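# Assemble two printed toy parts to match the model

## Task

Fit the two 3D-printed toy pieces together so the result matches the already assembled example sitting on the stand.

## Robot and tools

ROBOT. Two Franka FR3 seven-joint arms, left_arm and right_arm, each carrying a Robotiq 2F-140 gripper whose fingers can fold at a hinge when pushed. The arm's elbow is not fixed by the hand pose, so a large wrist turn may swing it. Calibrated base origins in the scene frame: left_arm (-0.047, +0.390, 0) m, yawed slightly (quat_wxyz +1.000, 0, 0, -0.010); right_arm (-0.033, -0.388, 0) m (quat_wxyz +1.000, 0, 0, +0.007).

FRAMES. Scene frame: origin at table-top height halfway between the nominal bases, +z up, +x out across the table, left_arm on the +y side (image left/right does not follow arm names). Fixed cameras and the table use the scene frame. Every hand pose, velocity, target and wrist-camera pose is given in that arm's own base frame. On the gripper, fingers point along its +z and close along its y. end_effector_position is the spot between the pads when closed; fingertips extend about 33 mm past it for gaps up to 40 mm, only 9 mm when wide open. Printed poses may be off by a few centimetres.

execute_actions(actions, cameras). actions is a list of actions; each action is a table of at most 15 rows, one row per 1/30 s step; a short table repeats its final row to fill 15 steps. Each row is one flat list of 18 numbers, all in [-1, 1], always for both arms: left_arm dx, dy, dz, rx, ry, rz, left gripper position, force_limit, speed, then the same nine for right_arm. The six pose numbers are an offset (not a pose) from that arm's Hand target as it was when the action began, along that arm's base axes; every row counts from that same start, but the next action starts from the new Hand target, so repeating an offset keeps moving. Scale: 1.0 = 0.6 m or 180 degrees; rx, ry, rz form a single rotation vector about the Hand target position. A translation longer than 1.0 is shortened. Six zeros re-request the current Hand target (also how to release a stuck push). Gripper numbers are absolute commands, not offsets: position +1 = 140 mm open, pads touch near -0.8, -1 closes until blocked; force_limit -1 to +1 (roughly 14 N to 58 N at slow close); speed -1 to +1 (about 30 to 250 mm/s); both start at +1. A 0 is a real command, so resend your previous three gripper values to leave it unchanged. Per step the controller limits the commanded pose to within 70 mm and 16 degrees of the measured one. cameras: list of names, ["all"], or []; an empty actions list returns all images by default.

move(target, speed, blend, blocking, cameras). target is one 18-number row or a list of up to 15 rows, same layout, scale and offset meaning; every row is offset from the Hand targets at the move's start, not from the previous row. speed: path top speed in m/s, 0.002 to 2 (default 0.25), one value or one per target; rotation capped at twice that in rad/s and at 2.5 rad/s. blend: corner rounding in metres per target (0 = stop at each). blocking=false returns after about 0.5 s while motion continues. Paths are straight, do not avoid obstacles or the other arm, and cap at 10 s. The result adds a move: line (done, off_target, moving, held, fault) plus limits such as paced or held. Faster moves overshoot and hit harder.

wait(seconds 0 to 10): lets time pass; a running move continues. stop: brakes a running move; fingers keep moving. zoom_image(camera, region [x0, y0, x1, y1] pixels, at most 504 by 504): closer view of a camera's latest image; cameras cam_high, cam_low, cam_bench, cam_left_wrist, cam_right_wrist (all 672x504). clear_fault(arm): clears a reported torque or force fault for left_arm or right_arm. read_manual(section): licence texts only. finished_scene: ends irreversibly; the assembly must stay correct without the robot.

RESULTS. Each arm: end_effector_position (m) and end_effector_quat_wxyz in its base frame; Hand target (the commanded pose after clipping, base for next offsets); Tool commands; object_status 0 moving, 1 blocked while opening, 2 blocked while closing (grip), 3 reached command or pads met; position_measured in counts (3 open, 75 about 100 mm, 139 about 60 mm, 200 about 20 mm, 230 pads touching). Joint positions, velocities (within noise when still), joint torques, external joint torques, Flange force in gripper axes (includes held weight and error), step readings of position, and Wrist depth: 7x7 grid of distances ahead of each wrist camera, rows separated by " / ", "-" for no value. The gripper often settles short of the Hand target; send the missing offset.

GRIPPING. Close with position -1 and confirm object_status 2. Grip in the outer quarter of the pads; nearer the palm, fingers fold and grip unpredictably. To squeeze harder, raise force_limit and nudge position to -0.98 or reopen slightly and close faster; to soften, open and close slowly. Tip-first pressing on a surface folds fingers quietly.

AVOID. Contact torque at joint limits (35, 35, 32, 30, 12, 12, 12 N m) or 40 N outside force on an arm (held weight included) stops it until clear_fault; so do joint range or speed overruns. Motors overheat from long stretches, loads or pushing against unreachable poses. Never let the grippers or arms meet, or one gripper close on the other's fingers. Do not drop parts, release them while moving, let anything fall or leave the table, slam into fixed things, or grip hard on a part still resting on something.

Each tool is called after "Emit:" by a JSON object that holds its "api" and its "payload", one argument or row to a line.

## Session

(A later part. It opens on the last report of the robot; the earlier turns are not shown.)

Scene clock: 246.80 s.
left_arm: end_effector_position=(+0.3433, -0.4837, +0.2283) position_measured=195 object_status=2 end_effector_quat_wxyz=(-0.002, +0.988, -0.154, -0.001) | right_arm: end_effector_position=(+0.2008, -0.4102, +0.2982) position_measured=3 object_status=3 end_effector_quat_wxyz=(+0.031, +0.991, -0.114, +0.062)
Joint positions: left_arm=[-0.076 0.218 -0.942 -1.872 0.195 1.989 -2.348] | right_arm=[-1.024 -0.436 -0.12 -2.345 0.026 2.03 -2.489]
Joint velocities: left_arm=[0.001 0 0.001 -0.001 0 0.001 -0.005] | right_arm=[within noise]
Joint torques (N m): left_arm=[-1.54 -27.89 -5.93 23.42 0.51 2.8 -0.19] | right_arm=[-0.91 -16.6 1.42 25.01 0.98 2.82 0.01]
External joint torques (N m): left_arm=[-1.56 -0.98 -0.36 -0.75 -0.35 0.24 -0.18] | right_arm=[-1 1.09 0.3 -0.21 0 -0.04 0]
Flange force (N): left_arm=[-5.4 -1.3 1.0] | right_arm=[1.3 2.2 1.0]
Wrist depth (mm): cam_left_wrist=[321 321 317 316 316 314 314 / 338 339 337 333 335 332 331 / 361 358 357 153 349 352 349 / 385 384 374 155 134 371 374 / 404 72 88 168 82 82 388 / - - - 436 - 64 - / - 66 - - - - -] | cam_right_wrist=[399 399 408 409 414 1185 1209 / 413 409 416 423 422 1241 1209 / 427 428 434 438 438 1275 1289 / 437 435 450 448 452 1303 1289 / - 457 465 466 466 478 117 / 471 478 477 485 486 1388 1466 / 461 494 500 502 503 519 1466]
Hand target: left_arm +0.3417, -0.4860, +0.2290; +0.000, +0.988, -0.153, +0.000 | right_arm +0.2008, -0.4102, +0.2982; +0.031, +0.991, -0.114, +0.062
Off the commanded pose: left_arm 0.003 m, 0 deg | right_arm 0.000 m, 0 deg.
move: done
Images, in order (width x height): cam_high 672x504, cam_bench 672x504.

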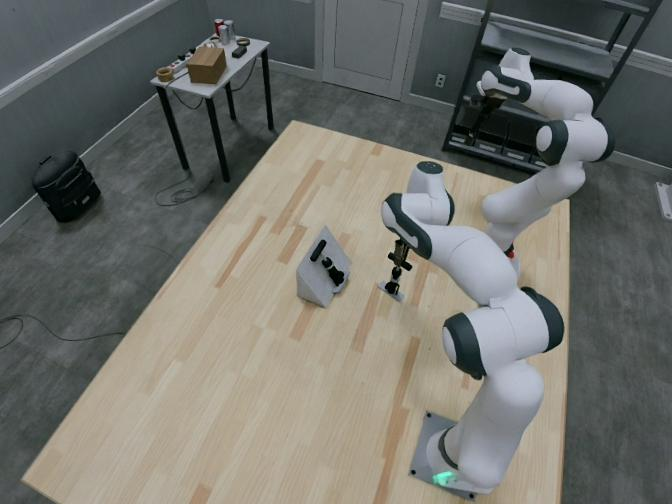

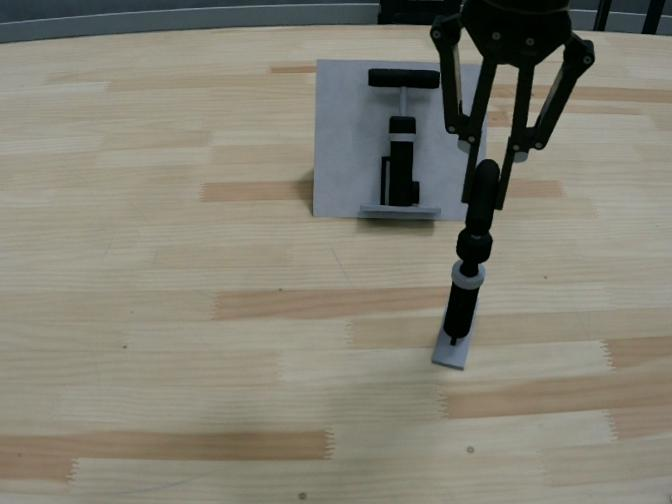

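Emit:
{"api": "move", "payload": {
  "target": [0.0018,0.002,-0.0233,0,0,0,-1,-1,-1,0,0,0,0,0,0,1,1,1],
  "speed": 0.04,
  "cameras": ["cam_bench","cam_high"]
}}

Emit:
{"api": "zoom_image", "payload": {
  "camera": "cam_bench",
  "region": [420, 220, 520, 380]
}}

Emit:
{"api": "zoom_image", "payload": {
  "camera": "cam_high",
  "region": [370, 250, 420, 300]
}}

Scene clock: 259.93 s.
left_arm: end_effector_position=(+0.3418, -0.4841, +0.2155) position_measured=195 object_status=2 end_effector_quat_wxyz=(-0.001, +0.988, -0.154, -0.002) | right_arm: end_effector_position=(+0.2008, -0.4102, +0.2982) position_measured=3 object_status=3 end_effector_quat_wxyz=(+0.031, +0.991, -0.114, +0.062)
Joint positions: left_arm=[-0.078 0.229 -0.94 -1.896 0.203 2.021 -2.356] | right_arm=[-1.024 -0.436 -0.12 -2.345 0.026 2.03 -2.489]
Joint velocities: left_arm=[0.001 0 0 0 0 0.005 -0.002] | right_arm=[within noise]
Joint torques (N m): left_arm=[-1.46 -26.99 -5.85 23.4 1.21 2.82 -0.27] | right_arm=[-0.97 -16.65 1.4 24.95 0.98 2.83 0.01]
External joint torques (N m): left_arm=[-1.37 0.12 0.09 -0.58 0.38 0.25 -0.27] | right_arm=[-0.96 0.98 0.38 -0.27 0 -0.04 0.01]
Flange force (N): left_arm=[1.2 3.7 2.9] | right_arm=[1.0 1.7 1.1]
Wrist depth (mm): cam_left_wrist=[308 309 307 305 304 304 302 / 327 327 324 318 321 323 319 / 349 346 344 154 337 340 340 / 369 371 365 155 134 358 360 / 393 72 88 168 82 82 376 / - - - 422 - 64 - / - 66 - - - - -] | cam_right_wrist=[402 404 407 412 409 1179 1179 / 413 419 416 420 424 1222 1254 / 427 434 430 433 440 1282 1282 / 437 438 446 444 450 1248 1296 / - 456 462 461 469 478 117 / 473 479 481 480 491 1413 1430 / 461 494 495 500 506 518 1485]
Hand target: left_arm +0.3428, -0.4848, +0.2150; +0.000, +0.988, -0.153, +0.000 | right_arm +0.2008, -0.4102, +0.2982; +0.031, +0.991, -0.114, +0.062
Off the commanded pose: left_arm 0.001 m, 0 deg | right_arm 0.000 m, 0 deg.
move: done
Images, in order (width x height): cam_high 672x504, cam_bench 672x504.

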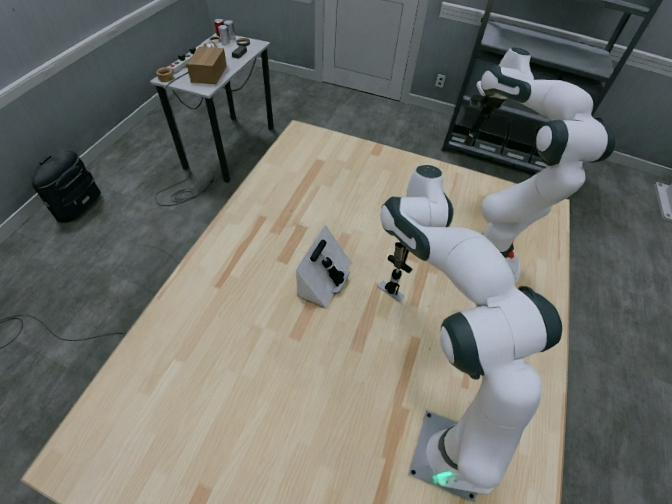

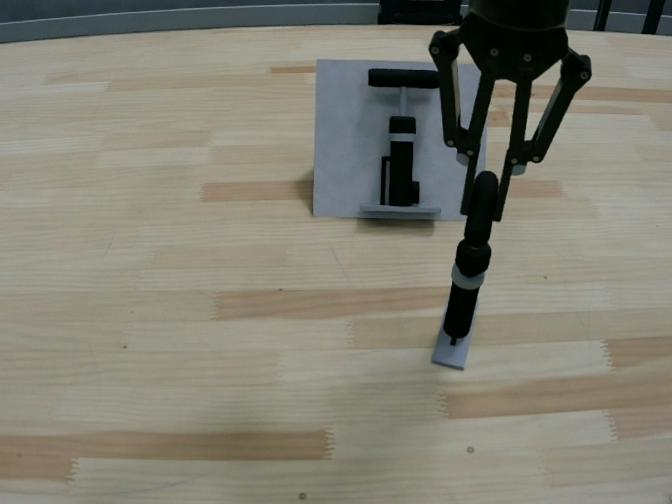

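Scaled by 3.150 from the camera's 672x504 image, which has a finer 960x720 frame.

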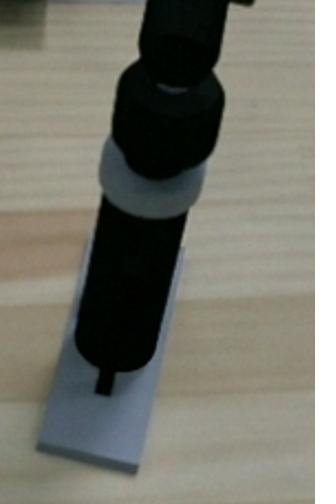

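Scaled by 10.080 from the camera's 672x504 image, which has a finer 960x720 frame.

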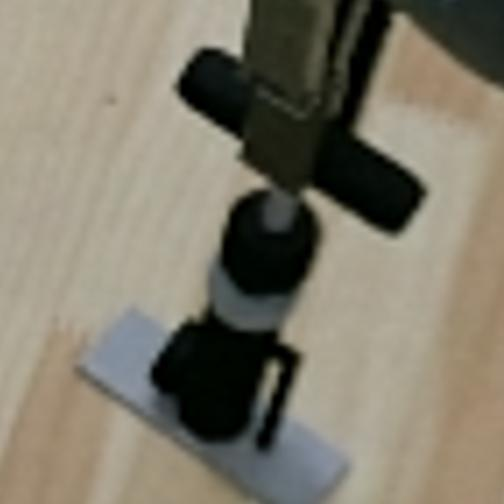

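Emit:
{"api": "move", "payload": {
  "target": [0.0008,0,-0.012,0,0,0,-1,-1,-1,0,0,0,0,0,0,1,1,1],
  "speed": 0.03,
  "cameras": ["cam_bench"]
}}

Emit:
{"api": "zoom_image", "payload": {
  "camera": "cam_bench",
  "region": [420, 220, 520, 380]
}}

Scene clock: 267.83 s.
left_arm: end_effector_position=(+0.3423, -0.4841, +0.2083) position_measured=195 object_status=2 end_effector_quat_wxyz=(-0.001, +0.988, -0.154, -0.002) | right_arm: end_effector_position=(+0.2008, -0.4102, +0.2982) position_measured=3 object_status=3 end_effector_quat_wxyz=(+0.031, +0.991, -0.114, +0.062)
Joint positions: left_arm=[-0.08 0.239 -0.937 -1.905 0.214 2.036 -2.362] | right_arm=[-1.024 -0.436 -0.12 -2.345 0.026 2.03 -2.489]
Joint velocities: left_arm=[0.001 0 -0.001 0.001 0.003 0.005 -0.003] | right_arm=[within noise]
Joint torques (N m): left_arm=[-1.58 -27.11 -5.96 23.29 1.22 2.85 -0.24] | right_arm=[-0.95 -16.58 1.4 24.95 0.99 2.83 0.03]
External joint torques (N m): left_arm=[-1.6 0.32 0.13 -0.66 0.38 0.27 -0.24] | right_arm=[-0.93 1.16 0.4 -0.32 0.01 -0.05 0.03]
Flange force (N): left_arm=[1.9 4.5 3.4] | right_arm=[1.4 2.0 1.3]
Wrist depth (mm): cam_left_wrist=[302 301 300 300 299 298 297 / 321 319 317 313 316 315 312 / 341 339 336 153 331 334 330 / 365 361 353 155 134 350 352 / 384 72 88 168 82 82 367 / - - - 410 - 64 - / - 66 - - - - -] | cam_right_wrist=[402 401 403 406 418 1179 1209 / 414 420 413 421 428 1248 1235 / 427 434 430 437 436 1275 1248 / 440 437 447 448 449 1333 1311 / - 456 468 465 469 478 117 / 475 477 482 487 485 1388 1448 / 466 491 494 499 506 516 1523]
Hand target: left_arm +0.3433, -0.4848, +0.2078; +0.000, +0.988, -0.153, +0.000 | right_arm +0.2008, -0.4102, +0.2982; +0.031, +0.991, -0.114, +0.062
Off the commanded pose: left_arm 0.001 m, 0 deg | right_arm 0.000 m, 0 deg.
move: done
Images, in order (width x height): cam_bench 672x504.

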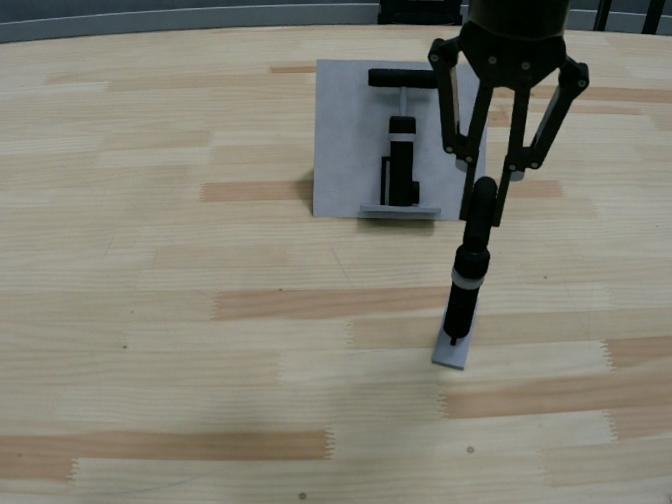

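Scaled by 3.150 from the camera's 672x504 image, which has a finer 960x720 frame.

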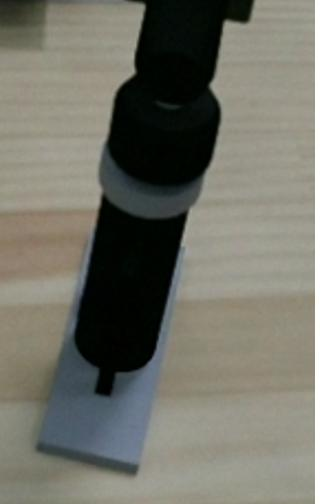

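Emit:
{"api": "move", "payload": {
  "target": [0.0,0,-0.01,0,0,0,-1,-1,-1,0,0,0,0,0,0,1,1,1],
  "speed": 0.02,
  "cameras": ["cam_bench"]
}}

Emit:
{"api": "zoom_image", "payload": {
  "camera": "cam_bench",
  "region": [420, 160, 540, 380]
}}

Scene clock: 276.30 s.
left_arm: end_effector_position=(+0.3424, -0.4841, +0.2027) position_measured=195 object_status=2 end_effector_quat_wxyz=(-0.001, +0.988, -0.154, -0.001) | right_arm: end_effector_position=(+0.2008, -0.4102, +0.2982) position_measured=3 object_status=3 end_effector_quat_wxyz=(+0.031, +0.991, -0.114, +0.062)
Joint positions: left_arm=[-0.082 0.246 -0.936 -1.913 0.222 2.048 -2.368] | right_arm=[-1.024 -0.436 -0.12 -2.345 0.026 2.03 -2.489]
Joint velocities: left_arm=[0 0.001 0 0.001 0.002 0.003 -0.004] | right_arm=[within noise]
Joint torques (N m): left_arm=[-1.52 -26.85 -6.02 22.98 1.2 2.96 -0.26] | right_arm=[-0.9 -16.56 1.47 25.01 1 2.83 -0.01]
External joint torques (N m): left_arm=[-1.53 0.75 0.26 -0.9 0.37 0.38 -0.26] | right_arm=[-1.02 1.23 0.3 -0.34 0.01 -0.06 -0.02]
Flange force (N): left_arm=[2.4 4.9 4.6] | right_arm=[1.2 2.3 1.4]
Wrist depth (mm): cam_left_wrist=[297 298 296 295 294 292 290 / 314 313 312 309 310 310 306 / 334 333 331 153 327 326 326 / 359 355 350 155 134 345 350 / 375 72 88 167 82 82 359 / - - - 404 - 64 - / - 66 - - - - -] | cam_right_wrist=[400 402 404 405 411 1179 1197 / 418 414 418 424 427 1248 1215 / 432 427 425 438 434 1268 1282 / 437 436 449 453 451 1303 137 / - 457 462 466 472 480 117 / 479 471 475 486 485 1396 1422 / 463 495 502 494 509 516 1422]
Hand target: left_arm +0.3433, -0.4848, +0.2018; +0.000, +0.988, -0.153, +0.000 | right_arm +0.2008, -0.4102, +0.2982; +0.031, +0.991, -0.114, +0.062
Off the commanded pose: left_arm 0.001 m, 0 deg | right_arm 0.000 m, 0 deg.
move: done
Images, in order (width x height): cam_bench 672x504.

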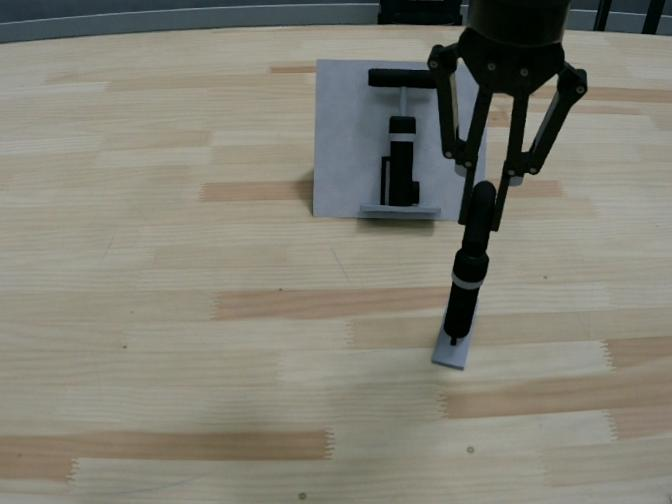

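Scaled by 2.291 from the camera's 672x504 image, which has a finer 960x720 frame.

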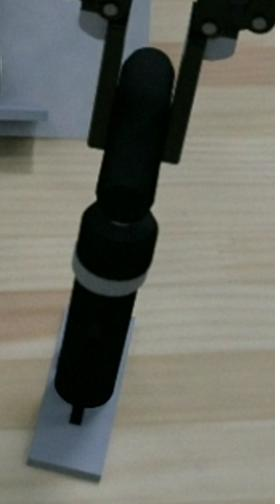

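Emit:
{"api": "move", "payload": {
  "target": [0.0,0,-0.009,0,0,0,-1,-1,-1,0,0,0,0,0,0,1,1,1],
  "speed": 0.015,
  "cameras": ["cam_bench"]
}}

Emit:
{"api": "zoom_image", "payload": {
  "camera": "cam_bench",
  "region": [420, 160, 540, 380]
}}

Scene clock: 283.20 s.
left_arm: end_effector_position=(+0.3433, -0.4871, +0.2023) position_measured=195 object_status=2 end_effector_quat_wxyz=(+0.002, +0.988, -0.155, +0.003) | right_arm: end_effector_position=(+0.2008, -0.4102, +0.2982) position_measured=3 object_status=3 end_effector_quat_wxyz=(+0.031, +0.991, -0.114, +0.062)
Joint positions: left_arm=[-0.085 0.247 -0.936 -1.916 0.228 2.06 -2.373] | right_arm=[-1.024 -0.436 -0.12 -2.345 0.026 2.03 -2.489]
Joint velocities: left_arm=[-0.001 -0.001 0.001 -0.001 0 0.004 -0.004] | right_arm=[within noise]
Joint torques (N m): left_arm=[-1.26 -23.45 -4.84 19.69 1.46 2.91 -0.34] | right_arm=[-0.94 -16.59 1.36 24.96 0.99 2.83 -0.01]
External joint torques (N m): left_arm=[-1.21 4.25 1.52 -4.19 0.63 0.31 -0.34] | right_arm=[-0.89 1.06 0.39 -0.26 0.01 -0.04 -0.02]
Flange force (N): left_arm=[4.9 6.4 14.6] | right_arm=[1.3 1.9 1.1]
Wrist depth (mm): cam_left_wrist=[298 296 295 297 294 293 293 / 315 313 310 307 312 310 309 / 332 332 333 153 326 328 326 / 355 354 347 155 134 343 347 / 374 72 88 166 82 82 360 / - - - 403 - 64 - / - 66 - - - - -] | cam_right_wrist=[398 400 401 408 409 1203 1203 / 414 417 416 422 426 1209 1235 / 429 431 433 434 436 1248 1275 / 435 437 446 448 453 1303 1303 / - 456 464 465 469 472 117 / 471 479 477 485 486 1372 1356 / 465 495 503 506 506 519 1485]
Hand target: left_arm +0.3433, -0.4848, +0.1964; +0.000, +0.988, -0.153, +0.000 | right_arm +0.2008, -0.4102, +0.2982; +0.031, +0.991, -0.114, +0.062
Off the commanded pose: left_arm 0.006 m, 0 deg | right_arm 0.000 m, 0 deg.
move: off_target (left_arm)
Images, in order (width x height): cam_bench 672x504.

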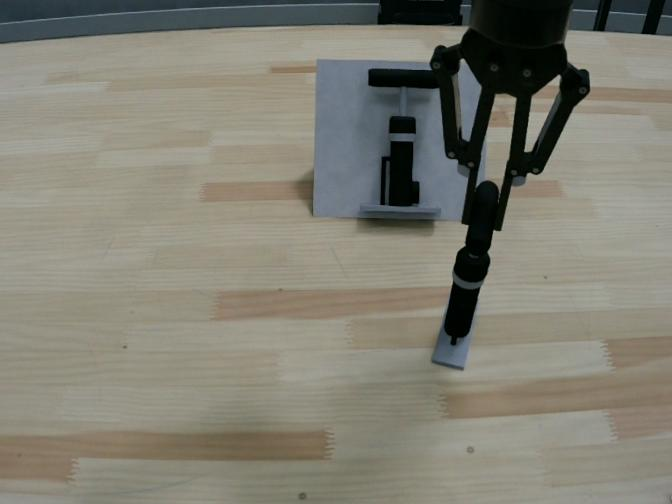

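Scaled by 2.291 from the camera's 672x504 image, which has a finer 960x720 frame.

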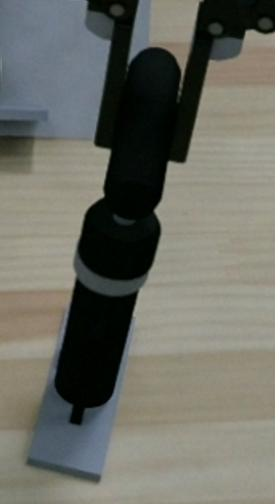

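Emit:
{"api": "execute_actions", "payload": {
  "actions": []
}}

Emit:
{"api": "zoom_image", "payload": {
  "camera": "cam_bench",
  "region": [435, 235, 505, 305]
}}

Emit:
{"api": "zoom_image", "payload": {
  "camera": "cam_high",
  "region": [375, 255, 415, 305]
}}

Emit:
{"api": "zoom_image", "payload": {
  "camera": "cam_low",
  "region": [240, 100, 340, 200]
}}

Scene clock: 295.60 s.
left_arm: end_effector_position=(+0.3434, -0.4873, +0.2023) position_measured=195 object_status=2 end_effector_quat_wxyz=(+0.002, +0.988, -0.155, +0.003) | right_arm: end_effector_position=(+0.2008, -0.4102, +0.2982) position_measured=3 object_status=3 end_effector_quat_wxyz=(+0.031, +0.991, -0.114, +0.062)
Joint positions: left_arm=[-0.085 0.247 -0.936 -1.916 0.228 2.061 -2.374] | right_arm=[-1.024 -0.436 -0.12 -2.345 0.026 2.03 -2.489]
Joint velocities: within noise
Joint torques (N m): left_arm=[-1.2 -23.44 -4.77 19.67 1.49 2.89 -0.33] | right_arm=[-0.95 -16.58 1.41 24.97 0.99 2.82 0.01]
External joint torques (N m): left_arm=[-1.39 4.08 1.35 -4.15 0.65 0.3 -0.33] | right_arm=[-0.93 1.12 0.4 -0.24 0.01 -0.04 0]
Flange force (N): left_arm=[4.5 6.5 14.4] | right_arm=[1.4 2.1 1.2]
Wrist depth (mm): cam_left_wrist=[297 299 297 295 293 293 293 / 314 315 312 307 308 311 309 / 332 332 334 153 326 329 327 / 353 352 349 155 134 346 346 / 375 72 88 166 82 82 361 / - - - 400 - 64 - / - 66 - - - - -] | cam_right_wrist=[401 406 404 404 409 1215 1203 / 415 414 420 423 421 1215 1235 / 429 428 434 435 435 1275 1275 / 435 439 445 449 449 1289 1318 / - 463 467 470 465 477 117 / 479 483 480 484 488 1413 1439 / 463 491 497 502 509 519 1494]
Hand target: left_arm +0.3433, -0.4848, +0.1964; +0.000, +0.988, -0.153, +0.000 | right_arm +0.2008, -0.4102, +0.2982; +0.031, +0.991, -0.114, +0.062
Tool commands: left_gripper/position=-1.0 left_gripper/force_limit=-1.0 left_gripper/speed=-1.0 right_gripper/position=+1.0 right_gripper/force_limit=+1.0 right_gripper/speed=+1.0
Off the commanded pose: left_arm 0.006 m, 0 deg | right_arm 0.000 m, 0 deg.
camera_calibration:
cam_left_wrist: T_world_to_cam=[[-0.318441, -0.947719, -0.0205959, -0.336835], [-0.887511, 0.290436, 0.35773, 0.375418], [-0.333045, 0.132195, -0.933598, 0.51052], [0, 0, 0, 1]] pos_world=[0.395952, -0.495748, 0.335385]

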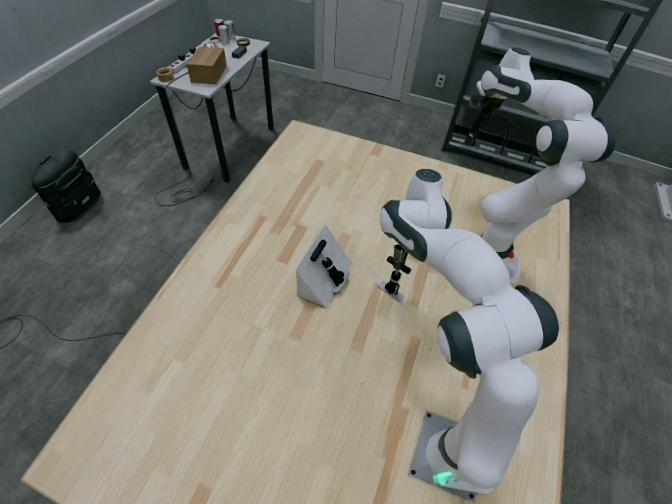

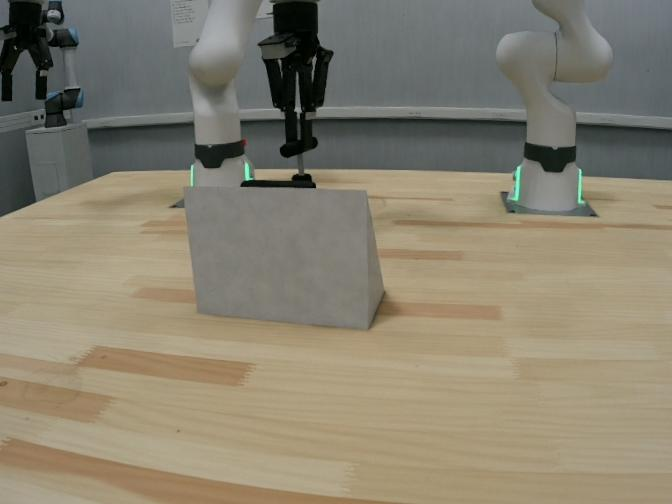

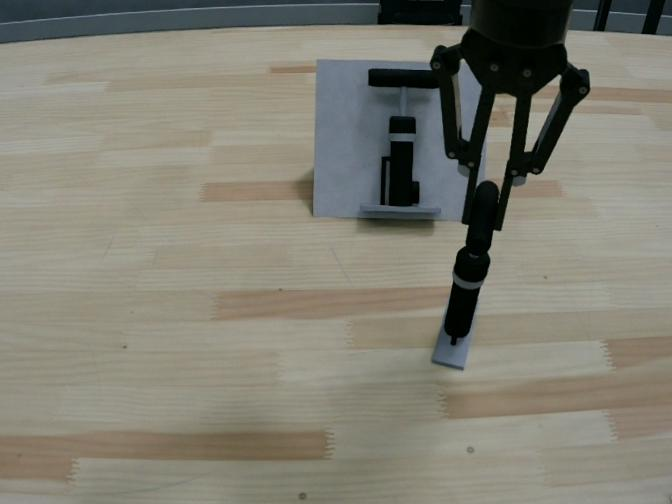

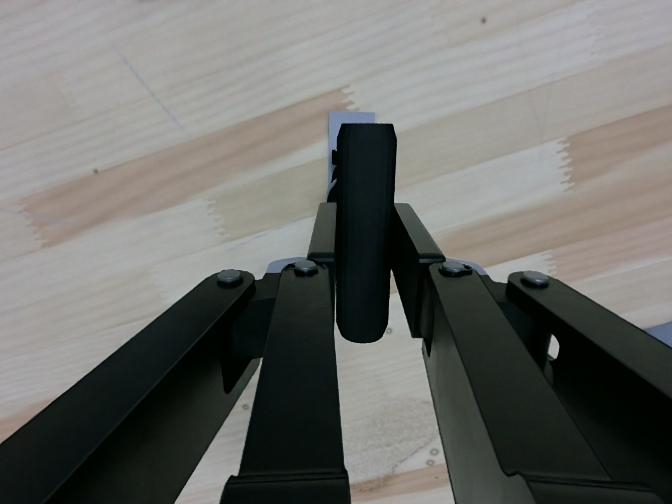

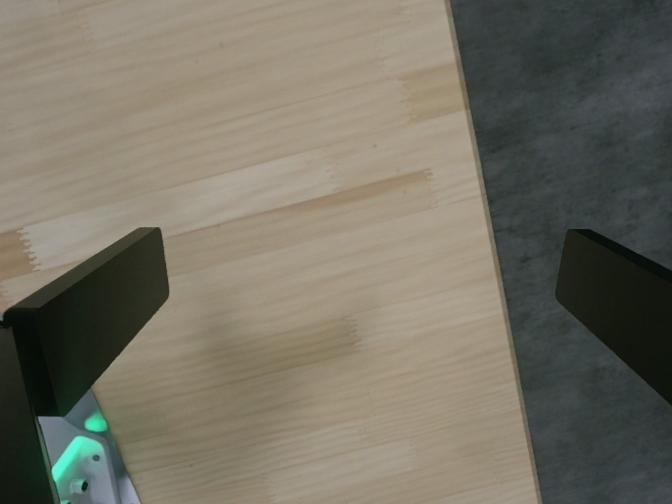

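Scaled by 7.200 from the camera's 672x504 image, which has a finer 960x720 frame.

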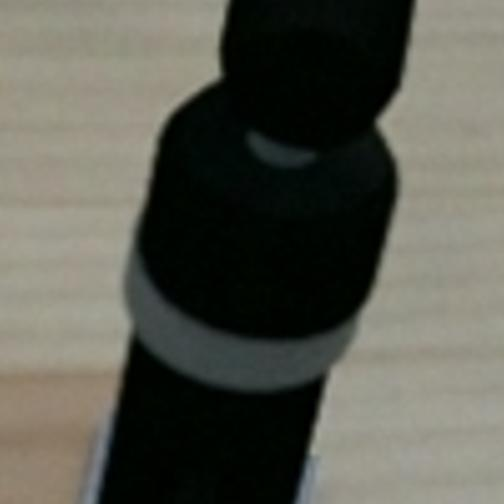

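Scaled by 10.080 from the camera's 672x504 image, which has a finer 960x720 frame.

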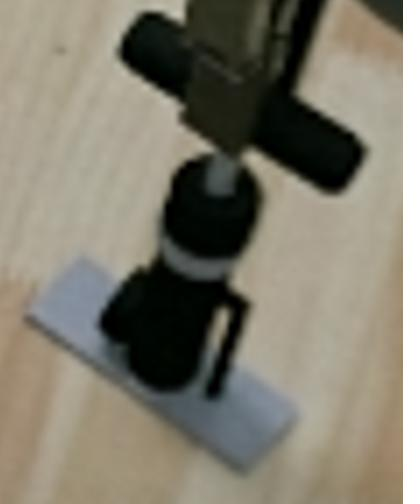

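Scaled by 5.040 from the camera's 672x504 image, which has a finer 960x720 frame.

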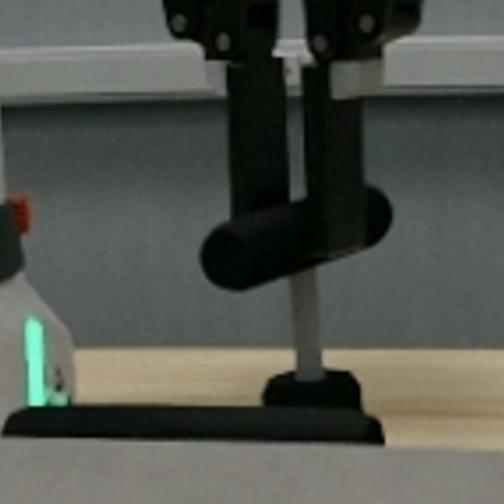

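Emit:
{"api": "move", "payload": {
  "target": [0.0,-0.0033,0.018,0,0,0,-1,-1,-1,0,0,0,0,0,0,1,1,1],
  "speed": 0.02,
  "cameras": ["cam_bench"]
}}

Emit:
{"api": "zoom_image", "payload": {
  "camera": "cam_bench",
  "region": [420, 230, 520, 380]
}}

Scene clock: 310.20 s.
left_arm: end_effector_position=(+0.3447, -0.4865, +0.2062) position_measured=195 object_status=2 end_effector_quat_wxyz=(+0.000, +0.988, -0.153, +0.002) | right_arm: end_effector_position=(+0.2008, -0.4102, +0.2982) position_measured=3 object_status=3 end_effector_quat_wxyz=(+0.031, +0.991, -0.114, +0.062)
Joint positions: left_arm=[-0.085 0.249 -0.936 -1.902 0.228 2.043 -2.374] | right_arm=[-1.024 -0.436 -0.12 -2.345 0.026 2.03 -2.489]
Joint velocities: left_arm=[0 -0.001 -0.001 0.001 0.001 -0.005 0.001] | right_arm=[within noise]
Joint torques (N m): left_arm=[-1.01 -28.25 -6.55 24.07 0.47 2.41 -0.12] | right_arm=[-1.01 -16.6 1.48 24.99 0.99 2.83 -0.05]
External joint torques (N m): left_arm=[-1.11 -0.55 -0.29 0.16 -0.37 -0.18 -0.12] | right_arm=[-0.99 1.07 0.47 -0.25 0.02 -0.05 -0.06]
Flange force (N): left_arm=[-0.9 1.4 -1.3] | right_arm=[1.3 2.0 1.1]
Wrist depth (mm): cam_left_wrist=[300 299 300 299 297 297 295 / 319 318 317 313 313 312 310 / 337 338 335 154 329 331 331 / 357 359 351 155 134 349 351 / 378 72 88 166 82 82 364 / - - - 408 - 64 - / - 66 - - - - -] | cam_right_wrist=[402 399 405 407 412 1179 1203 / 411 417 418 422 423 1215 1228 / 426 430 428 433 434 1275 1248 / 437 440 447 446 453 1303 1303 / - 459 458 461 468 483 117 / 472 477 482 481 486 1413 1430 / 461 495 504 497 503 517 1504]
Hand target: left_arm +0.3433, -0.4868, +0.2072; +0.000, +0.988, -0.153, +0.000 | right_arm +0.2008, -0.4102, +0.2982; +0.031, +0.991, -0.114, +0.062
Off the commanded pose: left_arm 0.002 m, 0 deg | right_arm 0.000 m, 0 deg.
move: done
Images, in order (width x height): cam_bench 672x504.

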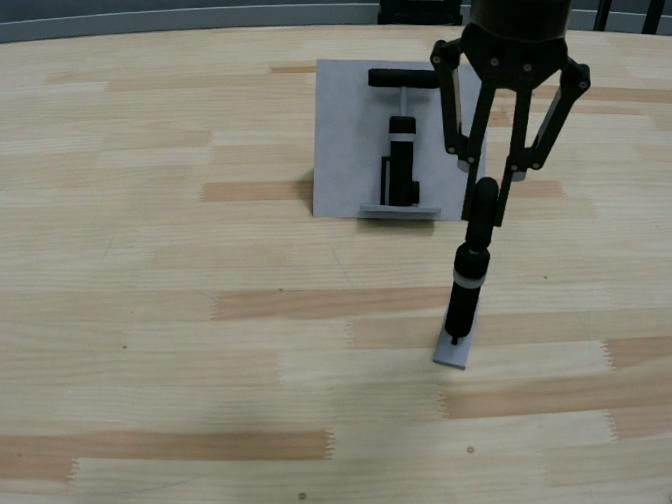

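Scaled by 3.360 from the camera's 672x504 image, which has a finer 960x720 frame.

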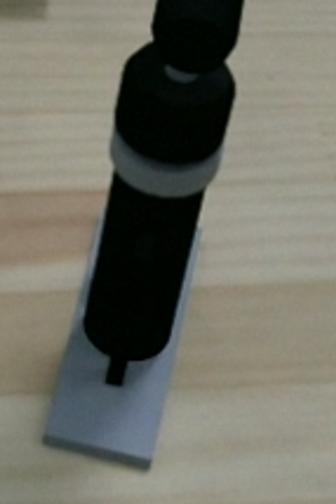

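Emit:
{"api": "move", "payload": {
  "target": [0.001,0.0,-0.022,0,0,0,-1,-1,-1,0,0,0,0,0,0,1,1,1],
  "speed": 0.015,
  "cameras": ["cam_bench"]
}}

Emit:
{"api": "zoom_image", "payload": {
  "camera": "cam_bench",
  "region": [435, 235, 505, 305]
}}

Scene clock: 334.93 s.
left_arm: end_effector_position=(+0.3451, -0.4908, +0.2020) position_measured=195 object_status=2 end_effector_quat_wxyz=(+0.004, +0.988, -0.155, +0.006) | right_arm: end_effector_position=(+0.2008, -0.4102, +0.2982) position_measured=3 object_status=3 end_effector_quat_wxyz=(+0.031, +0.991, -0.114, +0.062)
Joint positions: left_arm=[-0.09 0.257 -0.935 -1.909 0.239 2.065 -2.38] | right_arm=[-1.024 -0.436 -0.12 -2.345 0.026 2.03 -2.489]
Joint velocities: left_arm=[0 0.001 0 0.001 0.001 0.003 -0.004] | right_arm=[within noise]
Joint torques (N m): left_arm=[-1.44 -22.78 -4.72 18.55 1.37 2.44 -0.26] | right_arm=[-0.94 -16.59 1.45 25.04 0.97 2.81 0.02]
External joint torques (N m): left_arm=[-1.52 5.09 1.76 -5.24 0.54 -0.16 -0.26] | right_arm=[-0.99 1.09 0.36 -0.2 0 -0.06 0.01]
Flange force (N): left_arm=[4.8 6.8 16.3] | right_arm=[1.4 2.1 1.0]
Wrist depth (mm): cam_left_wrist=[297 297 296 295 294 294 294 / 314 313 312 308 311 310 309 / 334 331 329 154 325 330 326 / 354 353 346 154 134 345 347 / 371 72 88 163 82 82 362 / - - - 401 - 64 - / - 66 - - - - -] | cam_right_wrist=[400 403 407 407 414 1191 1197 / 415 414 416 417 423 1215 1235 / 426 426 433 438 438 1268 1261 / 439 434 445 450 448 1282 1303 / - 459 460 465 469 474 117 / 474 475 481 483 487 1422 1430 / 464 492 501 507 508 516 1513]
Hand target: left_arm +0.3439, -0.4868, +0.1940; +0.000, +0.988, -0.153, +0.000 | right_arm +0.2008, -0.4102, +0.2982; +0.031, +0.991, -0.114, +0.062
Off the commanded pose: left_arm 0.009 m, 1 deg | right_arm 0.000 m, 0 deg.
move: off_target (left_arm)
Images, in order (width x height): cam_bench 672x504.

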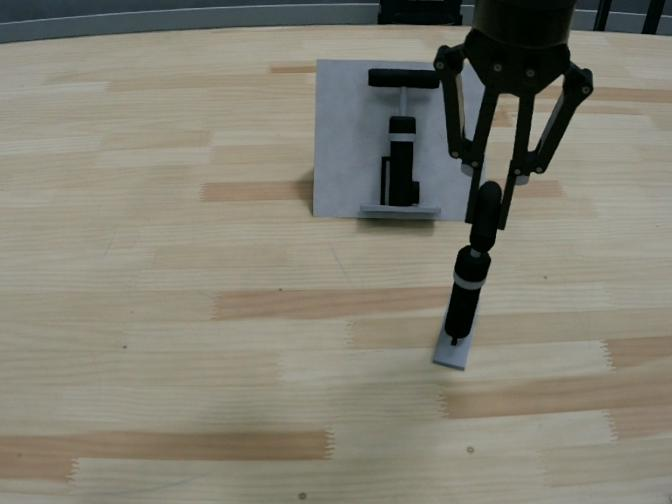

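Scaled by 7.200 from the camera's 672x504 image, which has a finer 960x720 frame.

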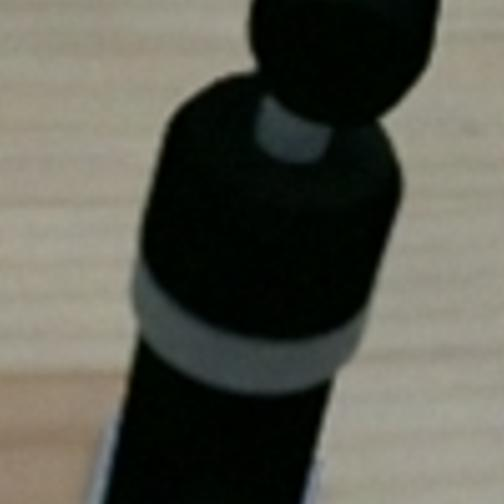

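Emit:
{"api": "move", "payload": {
  "target": [
    [0.001,0.002,0.0125,0,0,0,-1,-1,-1,0,0,0,0,0,0,1,1,1],
    [0.001,0.002,0.0125,0,0,0,0.2,-1,-1,0,0,0,0,0,0,1,1,1]
  ],
  "speed": 0.03,
  "cameras": ["cam_bench","cam_high"]
}}

Emit:
{"api": "zoom_image", "payload": {
  "camera": "cam_bench",
  "region": [420, 160, 540, 380]
}}

Scene clock: 350.17 s.
left_arm: end_effector_position=(+0.3453, -0.4871, +0.2021) position_measured=104 object_status=0 end_effector_quat_wxyz=(+0.001, +0.988, -0.152, +0.002) | right_arm: end_effector_position=(+0.2008, -0.4102, +0.2982) position_measured=3 object_status=3 end_effector_quat_wxyz=(+0.031, +0.991, -0.114, +0.062)
Joint positions: left_arm=[-0.085 0.255 -0.935 -1.909 0.234 2.056 -2.38] | right_arm=[-1.024 -0.436 -0.12 -2.345 0.026 2.03 -2.489]
Joint torques (N m): left_arm=[-0.48 -28.11 -6.67 23.19 0.59 2.41 0.16] | right_arm=[-1 -16.58 1.39 25.03 0.98 2.81 0.01]
External joint torques (N m): left_arm=[-0.56 -0.31 -0.26 -0.58 -0.24 -0.17 0.16] | right_arm=[-1.02 1.16 0.34 -0.25 0 -0.06 0]
Flange force (N): left_arm=[-3.0 -1.7 -0.3] | right_arm=[1.3 2.2 1.1]
Wrist depth (mm): cam_left_wrist=[298 297 295 295 294 293 292 / 315 312 312 308 312 309 308 / 334 333 331 153 326 326 329 / 356 349 142 167 345 138 346 / - 89 369 180 376 109 77 / - - 397 403 400 - 64 / - - 438 438 433 - -] | cam_right_wrist=[400 400 404 410 412 1179 1203 / 414 413 420 425 427 1248 1215 / 429 428 433 438 439 1261 1261 / 443 438 445 454 446 1275 1282 / - 458 461 465 467 481 117 / 478 480 478 487 484 1396 1405 / 466 491 497 502 508 512 1513]
Hand target: left_arm +0.3445, -0.4856, +0.2015; +0.000, +0.988, -0.153, +0.000 | right_arm +0.2008, -0.4102, +0.2982; +0.031, +0.991, -0.114, +0.062
Off the commanded pose: left_arm 0.002 m, 0 deg | right_arm 0.000 m, 0 deg.
move: done
Images, in order (width x height): cam_high 672x504, cam_bench 672x504.

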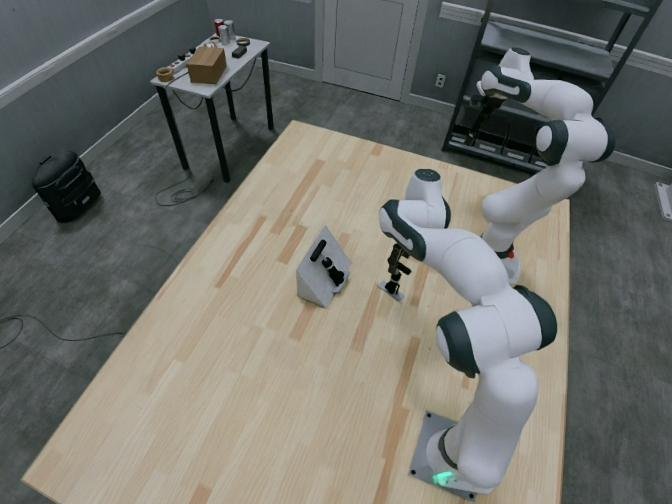

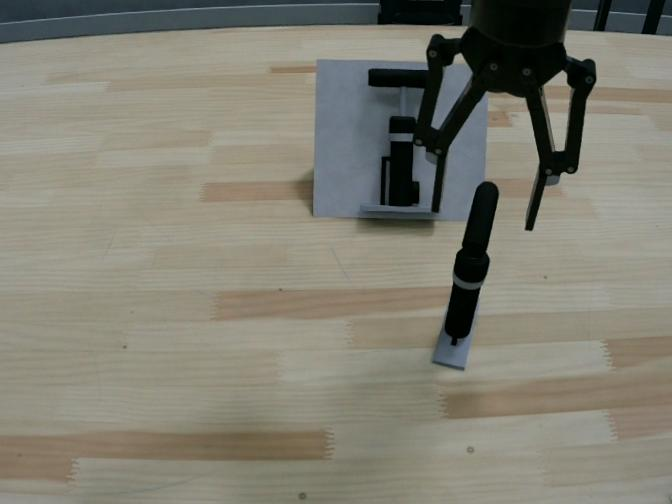

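Scaled by 2.291 from the camera's 672x504 image, which has a finer 960x720 frame.

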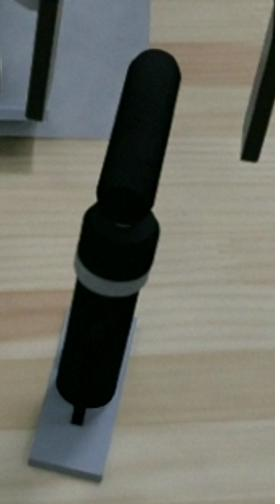

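Emit:
{"api": "move", "payload": {
  "target": [
    [0,0,0.1,0,0,0,0.2,-1,-1,0,0,0,0,0,0,1,1,1],
    [0,0,0.1,0,0,0,-1,-1,-0.3,0,0,0,0,0,0,1,1,1],
    [0,0,0.045,0,0,0,-1,-1,-0.3,0,0,0,0,0,0,1,1,1]
  ],
  "speed": [0.1,0.1,0.06],
  "cameras": ["cam_bench","cam_high","cam_left_wrist"]
}}

Emit:
{"api": "zoom_image", "payload": {
  "camera": "cam_bench",
  "region": [420, 160, 540, 380]
}}

Emit:
{"api": "zoom_image", "payload": {
  "camera": "cam_high",
  "region": [360, 230, 430, 310]
}}

Scene clock: 364.73 s.
left_arm: end_effector_position=(+0.3436, -0.4849, +0.2291) position_measured=232 object_status=3 end_effector_quat_wxyz=(-0.001, +0.988, -0.155, -0.001) | right_arm: end_effector_position=(+0.2008, -0.4102, +0.2982) position_measured=3 object_status=3 end_effector_quat_wxyz=(+0.031, +0.991, -0.114, +0.062)
Joint positions: left_arm=[-0.068 0.223 -0.952 -1.867 0.197 1.988 -2.35] | right_arm=[-1.024 -0.436 -0.12 -2.345 0.026 2.03 -2.489]
Joint velocities: left_arm=[-0.001 0.001 0 0.001 0 0.004 -0.005] | right_arm=[within noise]
Joint torques (N m): left_arm=[-1.54 -26.41 -5.69 23.49 1.28 2.81 -0.2] | right_arm=[-0.95 -16.6 1.39 24.98 0.99 2.84 0.03]
External joint torques (N m): left_arm=[-1.52 0.37 0.1 -0.63 0.43 0.24 -0.2] | right_arm=[-0.89 1.12 0.45 -0.26 0.01 -0.03 0.02]
Flange force (N): left_arm=[2.4 4.7 3.1] | right_arm=[1.5 2.0 1.2]
Wrist depth (mm): cam_left_wrist=[321 319 320 318 316 313 315 / 339 340 337 334 333 336 333 / 363 357 358 180 354 355 352 / 385 382 378 114 374 376 374 / 412 401 77 - 77 82 392 / - - 67 - - 74 61 / - - - - - - 59] | cam_right_wrist=[403 402 406 407 412 1209 1222 / 414 412 418 422 422 1222 1215 / 430 430 433 434 438 1296 1282 / 437 439 444 446 449 1268 1282 / - 458 459 466 470 480 117 / 477 476 476 480 487 1380 1430 / 462 495 497 498 504 516 1504]
Hand target: left_arm +0.3445, -0.4856, +0.2285; +0.000, +0.988, -0.153, +0.000 | right_arm +0.2008, -0.4102, +0.2982; +0.031, +0.991, -0.114, +0.062
Off the commanded pose: left_arm 0.001 m, 0 deg | right_arm 0.000 m, 0 deg.
move: done
camera_calibration:
cam_left_wrist: T_world_to_cam=[[-0.318763, -0.947531, -0.0239867, -0.333068], [-0.884379, 0.288223, 0.367153, 0.36106], [-0.340976, 0.138248, -0.929851, 0.540207], [0, 0, 0, 1]] pos_world=[0.397342, -0.494341, 0.361758]
Images, in order (width x height): cam_high 672x504, cam_bench 672x504, cam_left_wrist 672x504.

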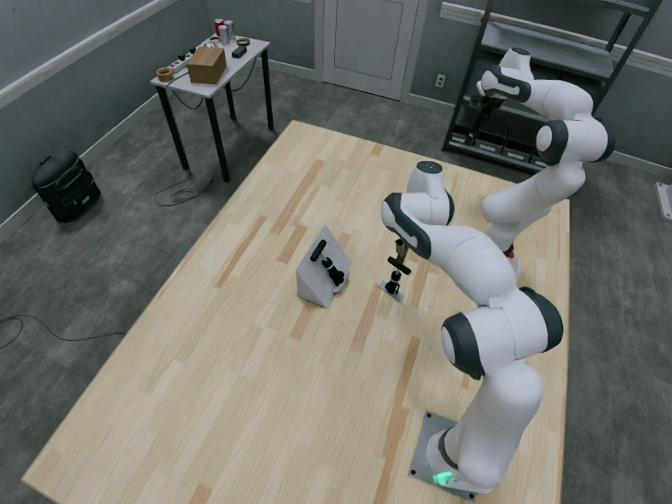

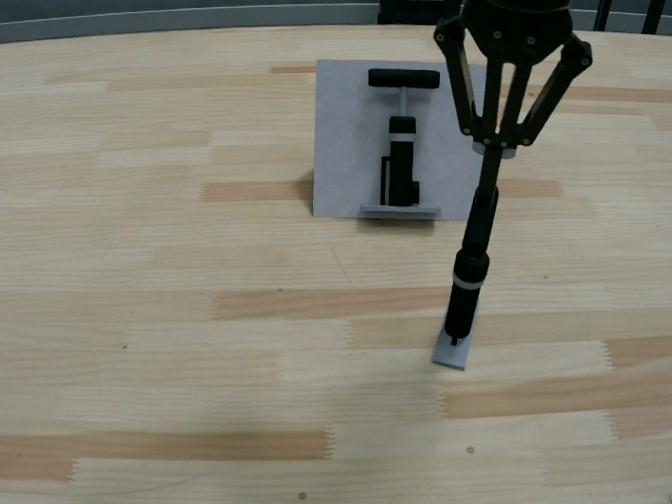

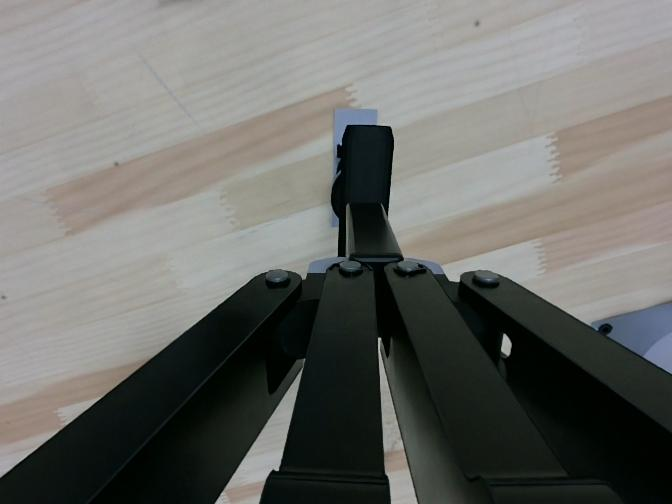

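Scaled by 2.291 from the camera's 672x504 image, which has a finer 960x720 frame.

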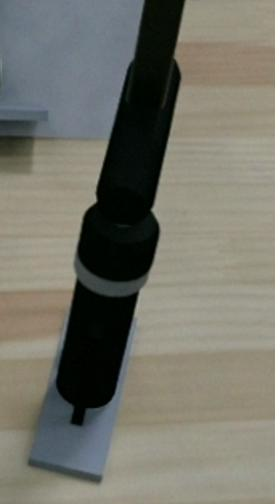

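Scaled by 6.300 from the camera's 672x504 image, which has a finer 960x720 frame.

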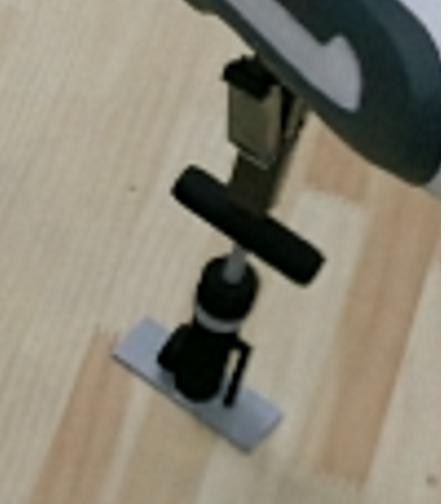

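Emit:
{"api": "move", "payload": {
  "target": [
    [0.0025,0.001,-0.01,0,0,0,-1,-1,-0.3,0,0,0,0,0,0,1,1,1],
    [0.0025,0.005,-0.025,0,0,0,-1,-1,-0.3,0,0,0,0,0,0,1,1,1]
  ],
  "speed": 0.02,
  "cameras": ["cam_bench"]
}}

Emit:
{"api": "zoom_image", "payload": {
  "camera": "cam_bench",
  "region": [420, 160, 540, 380]
}}

Scene clock: 376.17 s.
left_arm: end_effector_position=(+0.3453, -0.4867, +0.2195) position_measured=232 object_status=3 end_effector_quat_wxyz=(+0.003, +0.988, -0.156, +0.003) | right_arm: end_effector_position=(+0.2008, -0.4102, +0.2982) position_measured=3 object_status=3 end_effector_quat_wxyz=(+0.031, +0.991, -0.114, +0.062)
Joint positions: left_arm=[-0.068 0.229 -0.95 -1.89 0.208 2.026 -2.354] | right_arm=[-1.024 -0.436 -0.12 -2.345 0.026 2.03 -2.489]
Joint velocities: left_arm=[0 0.001 -0.001 -0.001 0 0.004 -0.002] | right_arm=[within noise]
Joint torques (N m): left_arm=[-0.75 -23.7 -4.23 19.06 1.47 2.59 -0.3] | right_arm=[-0.91 -16.59 1.41 25.02 0.99 2.84 -0.06]
External joint torques (N m): left_arm=[-0.8 3.1 1.61 -4.93 0.63 0.01 -0.3] | right_arm=[-0.95 1.02 0.35 -0.18 0.01 -0.02 -0.07]
Flange force (N): left_arm=[-0.8 1.0 13.3] | right_arm=[1.2 2.1 1.0]
Wrist depth (mm): cam_left_wrist=[313 312 311 311 309 310 308 / 329 329 328 327 328 326 327 / 352 349 347 338 347 344 346 / 372 371 367 114 363 367 367 / 398 386 77 - 77 82 385 / - - 67 - - 73 61 / - - - - - - 59] | cam_right_wrist=[398 402 404 406 409 1235 1185 / 412 416 418 419 423 1215 1235 / 429 427 430 434 442 1261 1289 / 438 438 444 449 452 1296 1282 / - 456 464 464 468 487 117 / 478 479 488 483 491 1364 1439 / 464 487 500 499 501 517 1523]
Hand target: left_arm +0.3460, -0.4826, +0.2135; +0.000, +0.988, -0.153, +0.000 | right_arm +0.2008, -0.4102, +0.2982; +0.031, +0.991, -0.114, +0.062
Off the commanded pose: left_arm 0.007 m, 1 deg | right_arm 0.000 m, 0 deg.
move: off_target (left_arm)
Images, in order (width x height): cam_bench 672x504.

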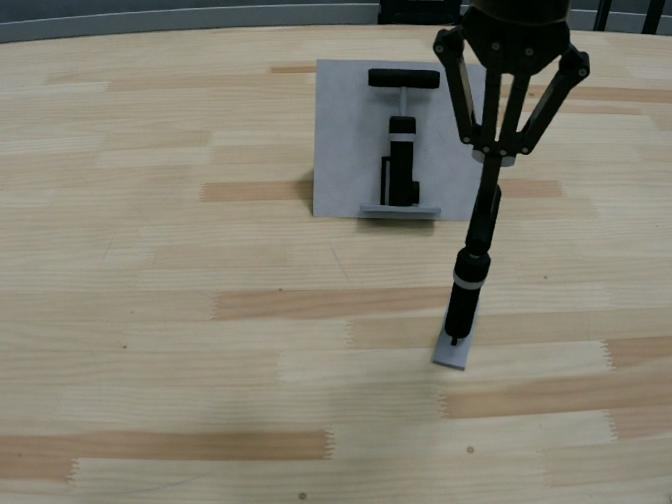

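Scaled by 2.291 from the camera's 672x504 image, which has a finer 960x720 frame.

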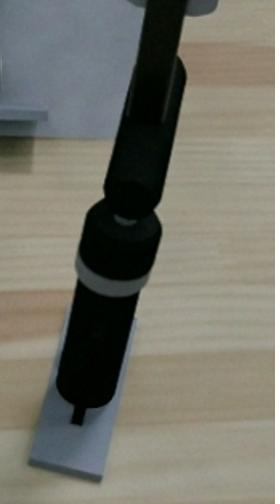

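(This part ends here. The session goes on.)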